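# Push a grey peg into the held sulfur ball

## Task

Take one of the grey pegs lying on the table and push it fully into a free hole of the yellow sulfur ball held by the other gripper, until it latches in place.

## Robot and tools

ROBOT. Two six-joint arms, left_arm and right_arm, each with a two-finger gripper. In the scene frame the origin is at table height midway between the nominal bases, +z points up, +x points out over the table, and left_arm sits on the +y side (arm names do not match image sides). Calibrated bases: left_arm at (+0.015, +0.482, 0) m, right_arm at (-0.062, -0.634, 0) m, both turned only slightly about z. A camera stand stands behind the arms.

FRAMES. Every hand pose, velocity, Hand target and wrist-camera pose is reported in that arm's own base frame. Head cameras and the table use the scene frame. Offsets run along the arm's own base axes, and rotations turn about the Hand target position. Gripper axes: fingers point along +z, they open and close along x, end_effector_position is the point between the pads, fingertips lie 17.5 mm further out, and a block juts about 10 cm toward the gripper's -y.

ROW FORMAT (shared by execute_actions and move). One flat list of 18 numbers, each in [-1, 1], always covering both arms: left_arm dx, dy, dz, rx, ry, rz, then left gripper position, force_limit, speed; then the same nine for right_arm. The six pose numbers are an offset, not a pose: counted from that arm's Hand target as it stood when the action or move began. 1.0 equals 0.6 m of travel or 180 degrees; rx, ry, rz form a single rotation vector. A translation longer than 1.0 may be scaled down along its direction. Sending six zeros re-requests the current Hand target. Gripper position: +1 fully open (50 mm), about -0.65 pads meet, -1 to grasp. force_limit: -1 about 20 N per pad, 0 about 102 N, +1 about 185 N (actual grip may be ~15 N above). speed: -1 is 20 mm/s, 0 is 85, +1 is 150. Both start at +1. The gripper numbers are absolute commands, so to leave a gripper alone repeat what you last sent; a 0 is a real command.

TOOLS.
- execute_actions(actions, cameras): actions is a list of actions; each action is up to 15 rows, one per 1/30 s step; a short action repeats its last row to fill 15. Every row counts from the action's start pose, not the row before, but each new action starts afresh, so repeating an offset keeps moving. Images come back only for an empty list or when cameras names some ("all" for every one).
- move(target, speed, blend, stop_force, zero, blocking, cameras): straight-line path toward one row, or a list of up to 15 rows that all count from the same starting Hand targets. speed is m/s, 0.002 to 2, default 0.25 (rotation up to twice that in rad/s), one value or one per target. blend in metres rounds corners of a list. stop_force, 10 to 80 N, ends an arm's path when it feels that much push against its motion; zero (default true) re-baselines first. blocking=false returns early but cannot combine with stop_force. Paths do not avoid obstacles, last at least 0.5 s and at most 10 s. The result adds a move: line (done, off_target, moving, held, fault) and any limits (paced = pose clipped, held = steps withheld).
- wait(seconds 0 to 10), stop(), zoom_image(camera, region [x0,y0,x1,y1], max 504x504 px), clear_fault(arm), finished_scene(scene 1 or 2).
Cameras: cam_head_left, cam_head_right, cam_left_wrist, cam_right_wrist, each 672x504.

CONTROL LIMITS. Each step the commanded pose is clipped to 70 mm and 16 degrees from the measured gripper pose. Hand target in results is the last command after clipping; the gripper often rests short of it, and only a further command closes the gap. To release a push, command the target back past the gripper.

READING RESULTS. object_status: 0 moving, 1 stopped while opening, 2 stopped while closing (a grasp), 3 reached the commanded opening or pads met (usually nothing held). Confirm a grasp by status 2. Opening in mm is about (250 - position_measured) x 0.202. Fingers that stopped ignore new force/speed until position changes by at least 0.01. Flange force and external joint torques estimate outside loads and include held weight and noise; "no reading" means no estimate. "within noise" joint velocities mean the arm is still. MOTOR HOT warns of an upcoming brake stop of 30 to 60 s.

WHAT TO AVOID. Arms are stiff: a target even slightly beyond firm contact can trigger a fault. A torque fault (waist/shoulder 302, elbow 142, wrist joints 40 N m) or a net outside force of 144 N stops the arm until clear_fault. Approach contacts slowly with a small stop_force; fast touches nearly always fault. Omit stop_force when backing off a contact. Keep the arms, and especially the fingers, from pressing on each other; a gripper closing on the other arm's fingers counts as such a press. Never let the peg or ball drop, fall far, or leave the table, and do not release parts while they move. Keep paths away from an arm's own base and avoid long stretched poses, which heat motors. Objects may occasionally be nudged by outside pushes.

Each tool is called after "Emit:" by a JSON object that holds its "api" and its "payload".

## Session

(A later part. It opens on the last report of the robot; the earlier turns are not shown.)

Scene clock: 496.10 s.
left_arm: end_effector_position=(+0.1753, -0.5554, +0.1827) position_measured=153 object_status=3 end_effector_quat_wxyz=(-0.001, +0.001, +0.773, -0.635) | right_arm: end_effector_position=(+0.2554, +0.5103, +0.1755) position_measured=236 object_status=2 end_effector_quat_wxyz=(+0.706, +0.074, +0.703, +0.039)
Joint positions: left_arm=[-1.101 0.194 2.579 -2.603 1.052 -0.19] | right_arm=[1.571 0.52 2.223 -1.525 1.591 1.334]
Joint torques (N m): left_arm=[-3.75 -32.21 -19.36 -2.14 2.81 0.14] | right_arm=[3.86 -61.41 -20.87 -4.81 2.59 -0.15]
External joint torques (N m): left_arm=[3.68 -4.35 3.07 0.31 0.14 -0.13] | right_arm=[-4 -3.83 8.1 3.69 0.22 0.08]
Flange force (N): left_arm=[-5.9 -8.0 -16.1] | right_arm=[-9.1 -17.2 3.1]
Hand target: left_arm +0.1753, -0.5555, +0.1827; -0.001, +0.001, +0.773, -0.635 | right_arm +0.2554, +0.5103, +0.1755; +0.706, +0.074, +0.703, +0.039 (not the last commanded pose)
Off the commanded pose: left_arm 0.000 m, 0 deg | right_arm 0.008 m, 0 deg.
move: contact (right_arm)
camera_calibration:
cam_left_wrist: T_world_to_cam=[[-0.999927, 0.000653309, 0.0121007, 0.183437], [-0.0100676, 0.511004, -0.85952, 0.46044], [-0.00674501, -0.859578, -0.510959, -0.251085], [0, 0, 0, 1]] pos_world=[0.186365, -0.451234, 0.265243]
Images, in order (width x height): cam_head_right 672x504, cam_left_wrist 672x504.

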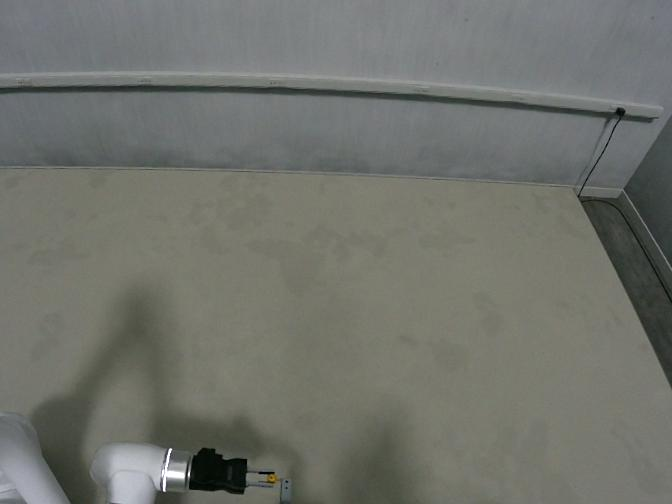

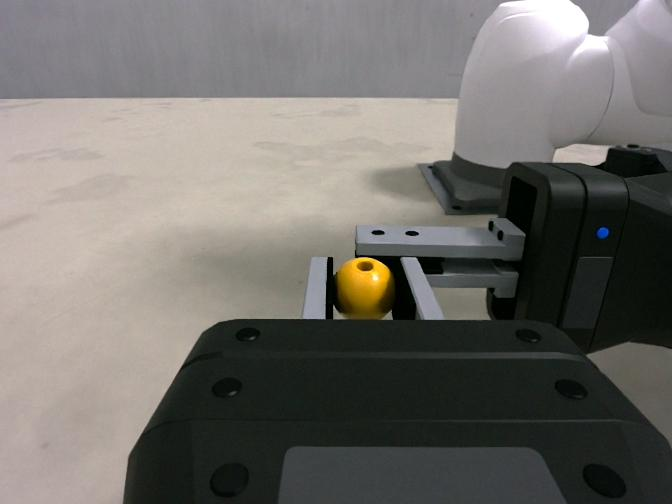

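Emit:
{"api": "move", "payload": {"target": [[0,0,0,0,0,0,-0.192157,1,1,0.00117,0,0,0,0,0,-1,0,-0.9]], "speed": 0.004}}

Emit:
{"api": "move", "payload": {"target": [[0,0,0,0,0,0,-0.192157,1,1,0,0,0.00117,0,0,0,-1,0,-0.9]], "speed": 0.004}}

Emit:
{"api": "move", "payload": {"target": [[0,0,0,0,0,0,-0.192157,1,1,-0.00117,0,0,0,0,0,-1,0,-0.9]], "speed": 0.004}}

Emit:
{"api": "move", "payload": {"target": [[0,0,0,0,0,0,-0.192157,1,1,-0.00117,0,0,0,0,0,-1,0,-0.9]], "speed": 0.004}}

Emit:
{"api": "move", "payload": {"target": [[0,0,0,0,0,0,-0.192157,1,1,0,0,-0.00117,0,0,0,-1,0,-0.9]], "speed": 0.004}}

Emit:
{"api": "move", "payload": {"target": [[0,0,0,0,0,0,-0.192157,1,1,0,0,-0.00117,0,0,0,-1,0,-0.9]], "speed": 0.004}}

Emit:
{"api": "move", "payload": {"target": [[0,0,0,0,0,0,-0.192157,1,1,0.00117,0,0,0,0,0,-1,0,-0.9]], "speed": 0.004}}

Emit:
{"api": "move", "payload": {"target": [[0,0,0,0,0,0,-0.192157,1,1,0.00117,0,0,0,0,0,-1,0,-0.9]], "speed": 0.004}}

Scene clock: 498.63 s.
left_arm: end_effector_position=(+0.1753, -0.5555, +0.1827) position_measured=153 object_status=3 end_effector_quat_wxyz=(-0.001, +0.001, +0.773, -0.635) | right_arm: end_effector_position=(+0.2561, +0.5103, +0.1755) position_measured=236 object_status=2 end_effector_quat_wxyz=(+0.706, +0.074, +0.703, +0.039)
Joint positions: left_arm=[-1.101 0.194 2.579 -2.603 1.052 -0.19] | right_arm=[1.57 0.52 2.223 -1.526 1.591 1.334]
Joint torques (N m): left_arm=[-6.17 -32.33 -18.7 -1.29 3.15 0.12] | right_arm=[1.92 -61.82 -20.75 -4.77 2.45 -0.21]
External joint torques (N m): left_arm=[6.14 -4.27 2.4 -0.54 -0.2 -0.12] | right_arm=[-1.88 -3.55 7.97 3.66 0.36 0.14]
Flange force (N): left_arm=[-10.6 -8.0 -17.1] | right_arm=[-8.5 -17.1 -1.0]
Hand target: left_arm +0.1753, -0.5555, +0.1827; -0.001, +0.001, +0.773, -0.635 | right_arm +0.2561, +0.5103, +0.1755; +0.706, +0.074, +0.703, +0.039
Off the commanded pose: left_arm 0.000 m, 0 deg | right_arm 0.000 m, 0 deg.
move: done

Scene clock: 499.33 s.
left_arm: end_effector_position=(+0.1753, -0.5555, +0.1827) position_measured=153 object_status=3 end_effector_quat_wxyz=(-0.001, +0.001, +0.773, -0.635) | right_arm: end_effector_position=(+0.2561, +0.5103, +0.1762) position_measured=236 object_status=2 end_effector_quat_wxyz=(+0.706, +0.074, +0.703, +0.039)
Joint positions: left_arm=[-1.101 0.194 2.579 -2.603 1.052 -0.19] | right_arm=[1.57 0.519 2.223 -1.526 1.591 1.332]
Joint torques (N m): left_arm=[-5.36 -29.24 -17.59 -1.3 1.66 0.09] | right_arm=[2.79 -64.01 -23.02 -5.84 3.63 -0.01]
External joint torques (N m): left_arm=[5.38 -7.48 1.24 -0.54 1.28 -0.08] | right_arm=[-2.9 -1.1 10.29 4.73 -0.83 -0.07]
Flange force (N): left_arm=[-7.9 -13.0 -19.4] | right_arm=[-4.3 -20.1 0.2]
Hand target: left_arm +0.1753, -0.5555, +0.1827; -0.001, +0.001, +0.773, -0.635 | right_arm +0.2561, +0.5103, +0.1762; +0.706, +0.074, +0.703, +0.039
Off the commanded pose: left_arm 0.000 m, 0 deg | right_arm 0.000 m, 0 deg.
move: done

Scene clock: 500.03 s.
left_arm: end_effector_position=(+0.1753, -0.5555, +0.1827) position_measured=153 object_status=3 end_effector_quat_wxyz=(-0.001, +0.001, +0.773, -0.635) | right_arm: end_effector_position=(+0.2554, +0.5102, +0.1762) position_measured=236 object_status=2 end_effector_quat_wxyz=(+0.706, +0.074, +0.703, +0.039)
Joint positions: left_arm=[-1.101 0.194 2.579 -2.603 1.052 -0.19] | right_arm=[1.571 0.519 2.223 -1.525 1.591 1.332]
Joint torques (N m): left_arm=[-3.48 -29.14 -19.01 -2.41 1.5 0.11] | right_arm=[5.31 -63.92 -23.01 -5.93 3.52 -0.14]
External joint torques (N m): left_arm=[3.43 -7.5 2.75 0.59 1.44 -0.11] | right_arm=[-5.33 -1.14 10.21 4.82 -0.72 0.07]
Flange force (N): left_arm=[-4.7 -12.9 -20.5] | right_arm=[-4.1 -20.0 4.6]
Hand target: left_arm +0.1753, -0.5555, +0.1827; -0.001, +0.001, +0.773, -0.635 | right_arm +0.2554, +0.5103, +0.1762; +0.706, +0.074, +0.703, +0.039
Off the commanded pose: left_arm 0.000 m, 0 deg | right_arm 0.000 m, 0 deg.
move: done

Scene clock: 500.73 s.
left_arm: end_effector_position=(+0.1753, -0.5555, +0.1827) position_measured=153 object_status=3 end_effector_quat_wxyz=(-0.001, +0.001, +0.773, -0.635) | right_arm: end_effector_position=(+0.2547, +0.5103, +0.1763) position_measured=236 object_status=2 end_effector_quat_wxyz=(+0.706, +0.074, +0.703, +0.039)
Joint positions: left_arm=[-1.101 0.194 2.579 -2.603 1.052 -0.19] | right_arm=[1.573 0.519 2.223 -1.523 1.592 1.332]
Joint torques (N m): left_arm=[-2.3 -29.42 -20.55 -3.1 1.4 0.09] | right_arm=[7.37 -64.63 -24.11 -6.79 3.38 -0.09]
External joint torques (N m): left_arm=[2.31 -7.15 4.27 1.28 1.54 -0.09] | right_arm=[-7.51 -0.42 11.44 5.68 -0.57 0.02]
Flange force (N): left_arm=[-2.5 -11.2 -21.6] | right_arm=[-3.0 -21.8 7.4]
Hand target: left_arm +0.1753, -0.5555, +0.1827; -0.001, +0.001, +0.773, -0.635 | right_arm +0.2547, +0.5103, +0.1762; +0.706, +0.074, +0.703, +0.039
Off the commanded pose: left_arm 0.000 m, 0 deg | right_arm 0.000 m, 0 deg.
move: done

Scene clock: 501.43 s.
left_arm: end_effector_position=(+0.1753, -0.5555, +0.1827) position_measured=153 object_status=3 end_effector_quat_wxyz=(-0.001, +0.001, +0.773, -0.635) | right_arm: end_effector_position=(+0.2547, +0.5103, +0.1756) position_measured=236 object_status=2 end_effector_quat_wxyz=(+0.706, +0.074, +0.703, +0.039)
Joint positions: left_arm=[-1.101 0.194 2.579 -2.603 1.052 -0.19] | right_arm=[1.573 0.52 2.223 -1.523 1.592 1.334]
Joint torques (N m): left_arm=[-2.34 -32.52 -21.5 -3.21 2.99 0.12] | right_arm=[6.25 -61.35 -21.31 -5.22 2.09 -0.19]
External joint torques (N m): left_arm=[2.32 -3.99 5.21 1.38 -0.05 -0.12] | right_arm=[-6.53 -3.44 8.69 4.12 0.71 0.12]
Flange force (N): left_arm=[-3.6 -7.1 -18.2] | right_arm=[-8.4 -18.0 6.9]
Hand target: left_arm +0.1753, -0.5555, +0.1827; -0.001, +0.001, +0.773, -0.635 | right_arm +0.2547, +0.5103, +0.1755; +0.706, +0.074, +0.703, +0.039
Off the commanded pose: left_arm 0.000 m, 0 deg | right_arm 0.000 m, 0 deg.
move: done

Scene clock: 502.13 s.
left_arm: end_effector_position=(+0.1753, -0.5555, +0.1827) position_measured=153 object_status=3 end_effector_quat_wxyz=(-0.001, +0.001, +0.773, -0.635) | right_arm: end_effector_position=(+0.2547, +0.5103, +0.1748) position_measured=236 object_status=2 end_effector_quat_wxyz=(+0.706, +0.074, +0.703, +0.039)
Joint positions: left_arm=[-1.101 0.194 2.579 -2.603 1.052 -0.19] | right_arm=[1.573 0.521 2.223 -1.523 1.592 1.335]
Joint torques (N m): left_arm=[-1.83 -35.21 -21.96 -3.24 4.34 0.11] | right_arm=[5.39 -59.16 -19.28 -3.91 1.15 -0.24]
External joint torques (N m): left_arm=[1.8 -1.35 5.66 1.41 -1.39 -0.11] | right_arm=[-5.41 -6.18 6.63 2.81 1.66 0.17]
Flange force (N): left_arm=[-3.1 -4.0 -14.1] | right_arm=[-13.4 -15.4 6.2]
Hand target: left_arm +0.1753, -0.5555, +0.1827; -0.001, +0.001, +0.773, -0.635 | right_arm +0.2547, +0.5103, +0.1748; +0.706, +0.074, +0.703, +0.039
Off the commanded pose: left_arm 0.000 m, 0 deg | right_arm 0.000 m, 0 deg.
move: done

Scene clock: 502.83 s.
left_arm: end_effector_position=(+0.1753, -0.5555, +0.1827) position_measured=153 object_status=3 end_effector_quat_wxyz=(-0.001, +0.001, +0.773, -0.635) | right_arm: end_effector_position=(+0.2554, +0.5103, +0.1748) position_measured=236 object_status=2 end_effector_quat_wxyz=(+0.706, +0.074, +0.703, +0.039)
Joint positions: left_arm=[-1.101 0.194 2.579 -2.603 1.052 -0.19] | right_arm=[1.571 0.521 2.223 -1.525 1.591 1.335]
Joint torques (N m): left_arm=[-4.01 -35.12 -20.17 -2.03 4.4 0.11] | right_arm=[2.52 -58.65 -18.07 -3.4 1.44 -0.26]
External joint torques (N m): left_arm=[4.02 -1.45 3.93 0.2 -1.46 -0.11] | right_arm=[-2.39 -6.6 5.37 2.31 1.36 0.19]
Flange force (N): left_arm=[-7.0 -4.3 -13.1] | right_arm=[-13.9 -13.5 1.3]
Hand target: left_arm +0.1753, -0.5555, +0.1827; -0.001, +0.001, +0.773, -0.635 | right_arm +0.2554, +0.5103, +0.1748; +0.706, +0.074, +0.703, +0.039
Off the commanded pose: left_arm 0.000 m, 0 deg | right_arm 0.000 m, 0 deg.
move: done

Scene clock: 503.53 s.
left_arm: end_effector_position=(+0.1753, -0.5555, +0.1827) position_measured=153 object_status=3 end_effector_quat_wxyz=(-0.001, +0.001, +0.773, -0.635) | right_arm: end_effector_position=(+0.2561, +0.5103, +0.1748) position_measured=236 object_status=2 end_effector_quat_wxyz=(+0.706, +0.074, +0.703, +0.039)
Joint positions: left_arm=[-1.101 0.194 2.579 -2.603 1.052 -0.19] | right_arm=[1.57 0.521 2.224 -1.526 1.591 1.335]
Joint torques (N m): left_arm=[-4.41 -33.8 -17.66 -1.63 3.63 0.12] | right_arm=[1.36 -60.33 -17.47 -2.95 2.37 -0.19]
External joint torques (N m): left_arm=[4.46 -2.89 1.22 -0.23 -0.69 -0.11] | right_arm=[-1.26 -4.64 4.93 1.86 0.42 0.11]
Flange force (N): left_arm=[-8.8 -7.4 -11.6] | right_arm=[-10.1 -11.7 0.3]
Hand target: left_arm +0.1753, -0.5555, +0.1827; -0.001, +0.001, +0.773, -0.635 | right_arm +0.2561, +0.5103, +0.1748; +0.706, +0.074, +0.703, +0.039
Off the commanded pose: left_arm 0.000 m, 0 deg | right_arm 0.000 m, 0 deg.
move: done

Emit:
{"api": "move", "payload": {"target": [[0,0,0,0,0,0,-0.192157,1,1,0.00117,0,0,0,0,0,-1,0,-0.9]], "speed": 0.004}}

Emit:
{"api": "move", "payload": {"target": [[0,0,0,0,0,0,-0.192157,1,1,0,0,-0.00117,0,0,0,-1,0,-0.9]], "speed": 0.004}}

Emit:
{"api": "move", "payload": {"target": [[0,0,0,0,0,0,-0.192157,1,1,-0.00117,0,0,0,0,0,-1,0,-0.9]], "speed": 0.004}}

Emit:
{"api": "move", "payload": {"target": [[0,0,0,0,0,0,-0.192157,1,1,-0.00117,0,0,0,0,0,-1,0,-0.9]], "speed": 0.004}}

Emit:
{"api": "move", "payload": {"target": [[0,0,0,0,0,0,-0.192157,1,1,-0.00117,0,0,0,0,0,-1,0,-0.9]], "speed": 0.004, "cameras": ["cam_left_wrist","cam_head_right"]}}

Emit:
{"api": "zoom_image", "payload": {"camera": "cam_left_wrist", "region": [270, 200, 470, 330]}}

Emit:
{"api": "zoom_image", "payload": {"camera": "cam_head_right", "region": [240, 454, 340, 504]}}

Scene clock: 505.37 s.
left_arm: end_effector_position=(+0.1753, -0.5555, +0.1827) position_measured=153 object_status=3 end_effector_quat_wxyz=(-0.001, +0.001, +0.773, -0.635) | right_arm: end_effector_position=(+0.2568, +0.5103, +0.1748) position_measured=236 object_status=2 end_effector_quat_wxyz=(+0.706, +0.074, +0.703, +0.039)
Joint positions: left_arm=[-1.101 0.194 2.579 -2.603 1.052 -0.19] | right_arm=[1.569 0.521 2.224 -1.527 1.59 1.335]
Joint torques (N m): left_arm=[-1.59 -34.18 -14.15 -2.2 3.08 0.12] | right_arm=[-0.18 -60.84 -13.72 -0.85 3.11 -0.25]
External joint torques (N m): left_arm=[1.56 -2.55 -2.18 0.36 -0.13 -0.12] | right_arm=[0.39 -4.38 1.05 -0.24 -0.3 0.17]
Flange force (N): left_arm=[-6.1 -8.7 -3.5] | right_arm=[-8.6 -4.3 0.6]
Hand target: left_arm +0.1753, -0.5555, +0.1827; -0.001, +0.001, +0.773, -0.635 | right_arm +0.2568, +0.5103, +0.1748; +0.706, +0.074, +0.703, +0.039
Off the commanded pose: left_arm 0.000 m, 0 deg | right_arm 0.000 m, 0 deg.
move: done

Scene clock: 506.07 s.
left_arm: end_effector_position=(+0.1753, -0.5555, +0.1827) position_measured=153 object_status=3 end_effector_quat_wxyz=(-0.001, +0.001, +0.773, -0.635) | right_arm: end_effector_position=(+0.2568, +0.5103, +0.1741) position_measured=236 object_status=2 end_effector_quat_wxyz=(+0.706, +0.074, +0.703, +0.039)
Joint positions: left_arm=[-1.101 0.194 2.579 -2.603 1.052 -0.19] | right_arm=[1.569 0.523 2.224 -1.527 1.59 1.337]
Joint torques (N m): left_arm=[-1.35 -34.81 -15.74 -2.38 3.58 0.14] | right_arm=[1.29 -60.29 -13.74 -1.02 2.63 -0.28]
External joint torques (N m): left_arm=[1.36 -2.01 -0.43 0.56 -0.63 -0.14] | right_arm=[-1.44 -5.1 1.19 -0.08 0.18 0.2]
Flange force (N): left_arm=[-4.8 -7.7 -5.1] | right_arm=[-10.0 -4.8 3.5]
Hand target: left_arm +0.1753, -0.5555, +0.1827; -0.001, +0.001, +0.773, -0.635 | right_arm +0.2568, +0.5103, +0.1741; +0.706, +0.074, +0.703, +0.039
Off the commanded pose: left_arm 0.000 m, 0 deg | right_arm 0.000 m, 0 deg.
move: done

Scene clock: 506.77 s.
left_arm: end_effector_position=(+0.1753, -0.5555, +0.1827) position_measured=153 object_status=3 end_effector_quat_wxyz=(-0.001, +0.001, +0.773, -0.635) | right_arm: end_effector_position=(+0.2561, +0.5102, +0.1741) position_measured=236 object_status=2 end_effector_quat_wxyz=(+0.706, +0.074, +0.703, +0.039)
Joint positions: left_arm=[-1.101 0.194 2.579 -2.603 1.052 -0.19] | right_arm=[1.57 0.523 2.224 -1.526 1.59 1.337]
Joint torques (N m): left_arm=[-1.49 -34.14 -16.11 -2.54 3.07 0.09] | right_arm=[1.49 -60.35 -14.84 -1.71 2.91 -0.22]
External joint torques (N m): left_arm=[1.55 -2.44 -0.11 0.71 -0.14 -0.09] | right_arm=[-1.26 -5.34 2.24 0.62 -0.09 0.15]
Flange force (N): left_arm=[-5.3 -7.0 -6.7] | right_arm=[-10.7 -6.9 2.4]
Hand target: left_arm +0.1753, -0.5555, +0.1827; -0.001, +0.001, +0.773, -0.635 | right_arm +0.2561, +0.5103, +0.1741; +0.706, +0.074, +0.703, +0.039
Off the commanded pose: left_arm 0.000 m, 0 deg | right_arm 0.000 m, 0 deg.
move: done

Scene clock: 507.47 s.
left_arm: end_effector_position=(+0.1753, -0.5555, +0.1827) position_measured=153 object_status=3 end_effector_quat_wxyz=(-0.001, +0.001, +0.773, -0.635) | right_arm: end_effector_position=(+0.2554, +0.5103, +0.1741) position_measured=236 object_status=2 end_effector_quat_wxyz=(+0.706, +0.074, +0.703, +0.039)
Joint positions: left_arm=[-1.101 0.194 2.579 -2.603 1.052 -0.19] | right_arm=[1.571 0.523 2.224 -1.525 1.591 1.337]
Joint torques (N m): left_arm=[-1.09 -33.17 -16.79 -2.72 2.98 0.1] | right_arm=[2.4 -60.89 -15.94 -2.13 2.9 -0.2]
External joint torques (N m): left_arm=[1.05 -3.32 0.5 0.89 -0.05 -0.1] | right_arm=[-2.61 -4.26 3.46 1.03 -0.09 0.12]
Flange force (N): left_arm=[-3.4 -8.9 -8.4] | right_arm=[-8.9 -8.6 4.4]
Hand target: left_arm +0.1753, -0.5555, +0.1827; -0.001, +0.001, +0.773, -0.635 | right_arm +0.2554, +0.5103, +0.1741; +0.706, +0.074, +0.703, +0.039
Off the commanded pose: left_arm 0.000 m, 0 deg | right_arm 0.000 m, 0 deg.
move: done

Scene clock: 508.17 s.
left_arm: end_effector_position=(+0.1753, -0.5555, +0.1827) position_measured=153 object_status=3 end_effector_quat_wxyz=(-0.001, +0.001, +0.773, -0.635) | right_arm: end_effector_position=(+0.2547, +0.5103, +0.1741) position_measured=236 object_status=2 end_effector_quat_wxyz=(+0.706, +0.074, +0.703, +0.039)
Joint positions: left_arm=[-1.101 0.194 2.579 -2.603 1.052 -0.19] | right_arm=[1.573 0.523 2.223 -1.523 1.591 1.337]
Joint torques (N m): left_arm=[-1.19 -33.67 -17.13 -2.78 2.95 0.11] | right_arm=[2.57 -60.77 -16.24 -2.36 2.84 -0.2]
External joint torques (N m): left_arm=[1.25 -3.12 0.83 0.94 0 -0.11] | right_arm=[-2.53 -4.48 3.66 1.26 -0.04 0.12]
Flange force (N): left_arm=[-3.9 -8.0 -8.9] | right_arm=[-9.4 -9.1 3.9]
Hand target: left_arm +0.1753, -0.5555, +0.1827; -0.001, +0.001, +0.773, -0.635 | right_arm +0.2547, +0.5103, +0.1741; +0.706, +0.074, +0.703, +0.039
Off the commanded pose: left_arm 0.000 m, 0 deg | right_arm 0.000 m, 0 deg.
move: done
Images, in order (width x height): cam_head_right 672x504, cam_left_wrist 672x504.

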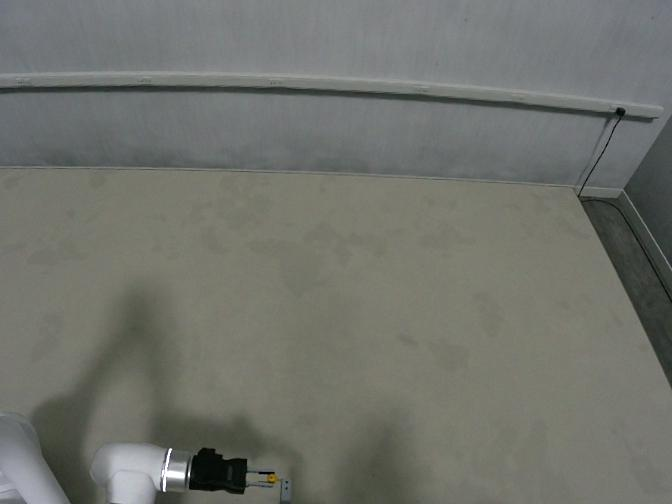

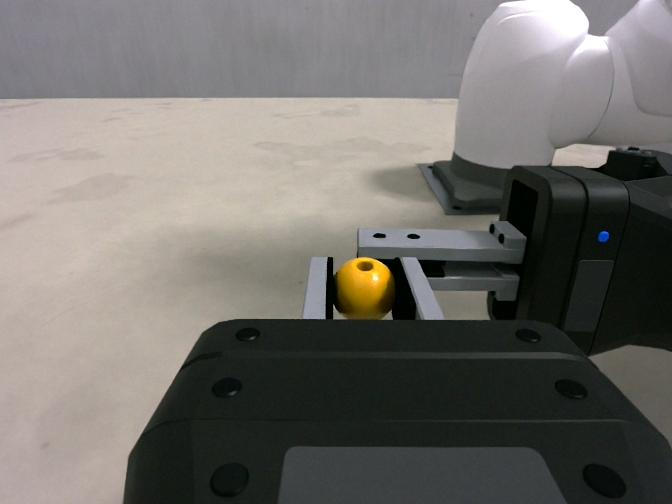

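Scaled by 2.520 from the camera's 672x504 image, which has a finer 960x720 frame.

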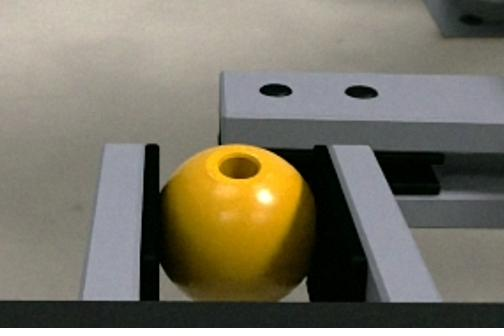

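Scaled by 5.040 from the camera's 672x504 image, which has a finer 960x720 frame.

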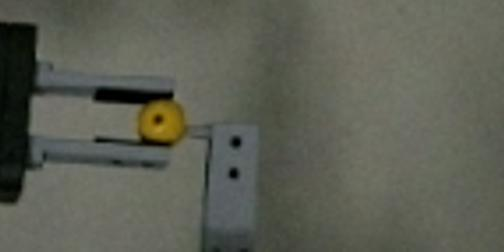

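Emit:
{"api": "move", "payload": {"target": [[0,0,0,0,0,0,-0.192157,1,1,0,-0.005,0,0,0,0,-1,0,-0.9],[0,0,0,0,0,0,-0.192157,1,1,0.0035,-0.005,0.00117,0,0,0,-1,0,-0.9]], "speed": 0.008}}

Emit:
{"api": "move", "payload": {"target": [[0,0,0,0,0,0,-0.192157,1,1,0.00117,0.023,0.00373,0,0,0,-1,0,-0.9]], "speed": 0.003, "stop_force": 10}}

Scene clock: 509.63 s.
left_arm: end_effector_position=(+0.1753, -0.5555, +0.1827) position_measured=153 object_status=3 end_effector_quat_wxyz=(-0.001, +0.001, +0.773, -0.635) | right_arm: end_effector_position=(+0.2568, +0.5073, +0.1748) position_measured=236 object_status=2 end_effector_quat_wxyz=(+0.706, +0.074, +0.703, +0.039)
Joint positions: left_arm=[-1.101 0.194 2.579 -2.603 1.052 -0.19] | right_arm=[1.569 0.519 2.229 -1.527 1.59 1.339]
Joint torques (N m): left_arm=[-1.82 -34.21 -14.48 -2.17 3.09 0.1] | right_arm=[-0.66 -60.32 -13.37 -0.76 3.18 -0.16]
External joint torques (N m): left_arm=[1.78 -2.55 -1.86 0.33 -0.14 -0.1] | right_arm=[0.66 -4.69 0.95 -0.33 -0.36 0.08]
Flange force (N): left_arm=[-6.3 -8.3 -4.2] | right_arm=[-9.4 -4.1 0.2]
Hand target: left_arm +0.1753, -0.5555, +0.1827; -0.001, +0.001, +0.773, -0.635 | right_arm +0.2568, +0.5073, +0.1748; +0.706, +0.074, +0.703, +0.039
Off the commanded pose: left_arm 0.000 m, 0 deg | right_arm 0.000 m, 0 deg.
move: done

Scene clock: 513.77 s.
left_arm: end_effector_position=(+0.1753, -0.5555, +0.1827) position_measured=153 object_status=3 end_effector_quat_wxyz=(-0.001, +0.001, +0.773, -0.635) | right_arm: end_effector_position=(+0.2573, +0.5177, +0.1765) position_measured=236 object_status=2 end_effector_quat_wxyz=(+0.706, +0.074, +0.703, +0.039)
Joint positions: left_arm=[-1.101 0.194 2.579 -2.603 1.052 -0.19] | right_arm=[1.568 0.524 2.209 -1.528 1.59 1.324]
Joint torques (N m): left_arm=[-4.69 -34.2 -20.62 -1.9 4.3 0.16] | right_arm=[2.49 -60.2 -19.83 -4.06 1.3 -0.23]
External joint torques (N m): left_arm=[4.69 -2.37 4.46 0.08 -1.36 -0.15] | right_arm=[-2.53 -5.87 6.75 2.93 1.49 0.15]
Flange force (N): left_arm=[-7.5 -5.8 -15.9] | right_arm=[-12.7 -15.9 0.6]
Hand target: left_arm +0.1753, -0.5555, +0.1827; -0.001, +0.001, +0.773, -0.635 | right_arm +0.2573, +0.5177, +0.1765; +0.706, +0.074, +0.703, +0.039 (not the last commanded pose)
Off the commanded pose: left_arm 0.000 m, 0 deg | right_arm 0.003 m, 0 deg.
move: contact (right_arm)

Emit:
{"api": "move", "payload": {"target": [[0,0,0,0,0,0,-0.192157,1,1,0.0,0.0,0.0008,0,0,0,-1,0,-0.9]], "speed": 0.004}}

Emit:
{"api": "move", "payload": {"target": [[0,0,0,0,0,0,-0.192157,1,1,0.00017,0.0033,0.00053,0,0,0,-1,0,-0.9]], "speed": 0.003, "stop_force": 30, "cameras": ["cam_left_wrist","cam_head_right"]}}

Emit:
{"api": "zoom_image", "payload": {"camera": "cam_left_wrist", "region": [270, 200, 470, 330]}}

Emit:
{"api": "zoom_image", "payload": {"camera": "cam_head_right", "region": [240, 454, 340, 504]}}

Scene clock: 515.20 s.
left_arm: end_effector_position=(+0.1753, -0.5555, +0.1827) position_measured=153 object_status=3 end_effector_quat_wxyz=(-0.001, +0.001, +0.773, -0.635) | right_arm: end_effector_position=(+0.2573, +0.5177, +0.1770) position_measured=236 object_status=2 end_effector_quat_wxyz=(+0.706, +0.074, +0.703, +0.039)
Joint positions: left_arm=[-1.101 0.194 2.579 -2.603 1.052 -0.19] | right_arm=[1.568 0.523 2.209 -1.528 1.59 1.323]
Joint torques (N m): left_arm=[-4.3 -31.14 -17.19 -1.63 2.12 0.12] | right_arm=[2.57 -63.94 -20.68 -4.7 3.35 -0.13]
External joint torques (N m): left_arm=[4.31 -5.71 1.03 -0.19 0.83 -0.12] | right_arm=[-2.66 -2.08 7.55 3.56 -0.55 0.05]
Flange force (N): left_arm=[-7.3 -10.5 -15.5] | right_arm=[-5.5 -15.5 1.1]
Hand target: left_arm +0.1753, -0.5555, +0.1827; -0.001, +0.001, +0.773, -0.635 | right_arm +0.2573, +0.5177, +0.1770; +0.706, +0.074, +0.703, +0.039
Off the commanded pose: left_arm 0.000 m, 0 deg | right_arm 0.000 m, 0 deg.
move: done

Scene clock: 516.23 s.
left_arm: end_effector_position=(+0.1753, -0.5554, +0.1827) position_measured=153 object_status=3 end_effector_quat_wxyz=(-0.001, +0.001, +0.773, -0.635) | right_arm: end_effector_position=(+0.2574, +0.5188, +0.1772) position_measured=236 object_status=2 end_effector_quat_wxyz=(+0.706, +0.074, +0.703, +0.039)
Joint positions: left_arm=[-1.101 0.194 2.579 -2.603 1.052 -0.19] | right_arm=[1.567 0.524 2.207 -1.528 1.59 1.321]
Joint torques (N m): left_arm=[-14.91 -26.49 -28.66 0.22 2.62 0.1] | right_arm=[7.31 -66.42 -38.24 -14.44 1.05 -0.25]
External joint torques (N m): left_arm=[15.02 -10.36 12.32 -2.06 0.33 -0.1] | right_arm=[-7.25 0.42 25 13.3 1.74 0.17]
Flange force (N): left_arm=[-17.4 -11.4 -49.3] | right_arm=[-4.1 -48.2 -5.2]
Hand target: left_arm +0.1753, -0.5555, +0.1827; -0.001, +0.001, +0.773, -0.635 | right_arm +0.2574, +0.5188, +0.1772; +0.706, +0.074, +0.703, +0.039 (not the last commanded pose)
Off the commanded pose: left_arm 0.000 m, 0 deg | right_arm 0.001 m, 0 deg.
move: contact (right_arm)
camera_calibration:
cam_left_wrist: T_world_to_cam=[[-0.999927, 0.000568585, 0.0120488, 0.183412], [-0.0100669, 0.510929, -0.859564, 0.460418], [-0.0066448, -0.859623, -0.510886, -0.251143], [0, 0, 0, 1]] pos_world=[0.186365, -0.451234, 0.265243]
Images, in order (width x height): cam_head_right 672x504, cam_left_wrist 672x504.

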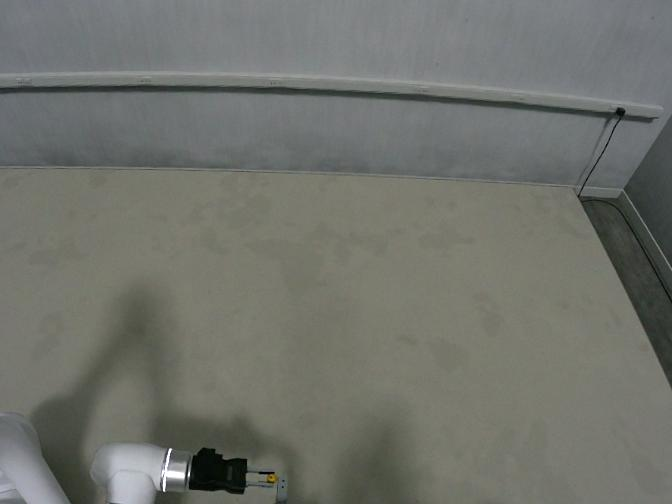

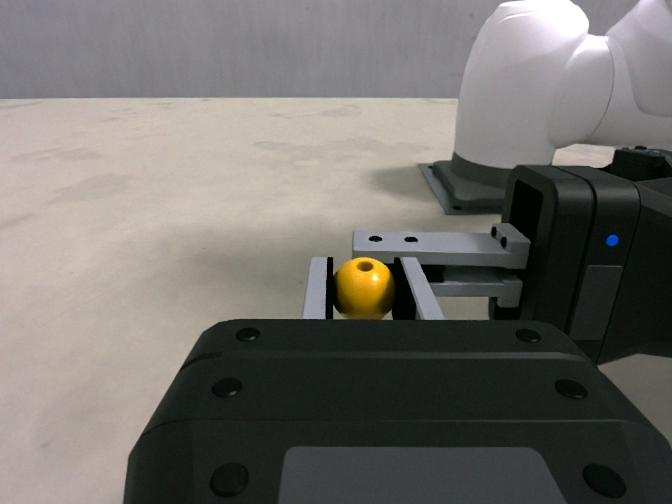

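Scaled by 2.520 from the camera's 672x504 image, which has a finer 960x720 frame.

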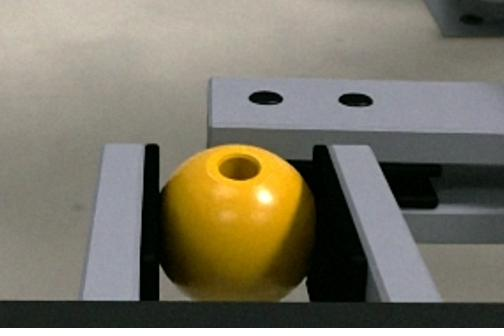

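Scaled by 5.040 from the camera's 672x504 image, which has a finer 960x720 frame.

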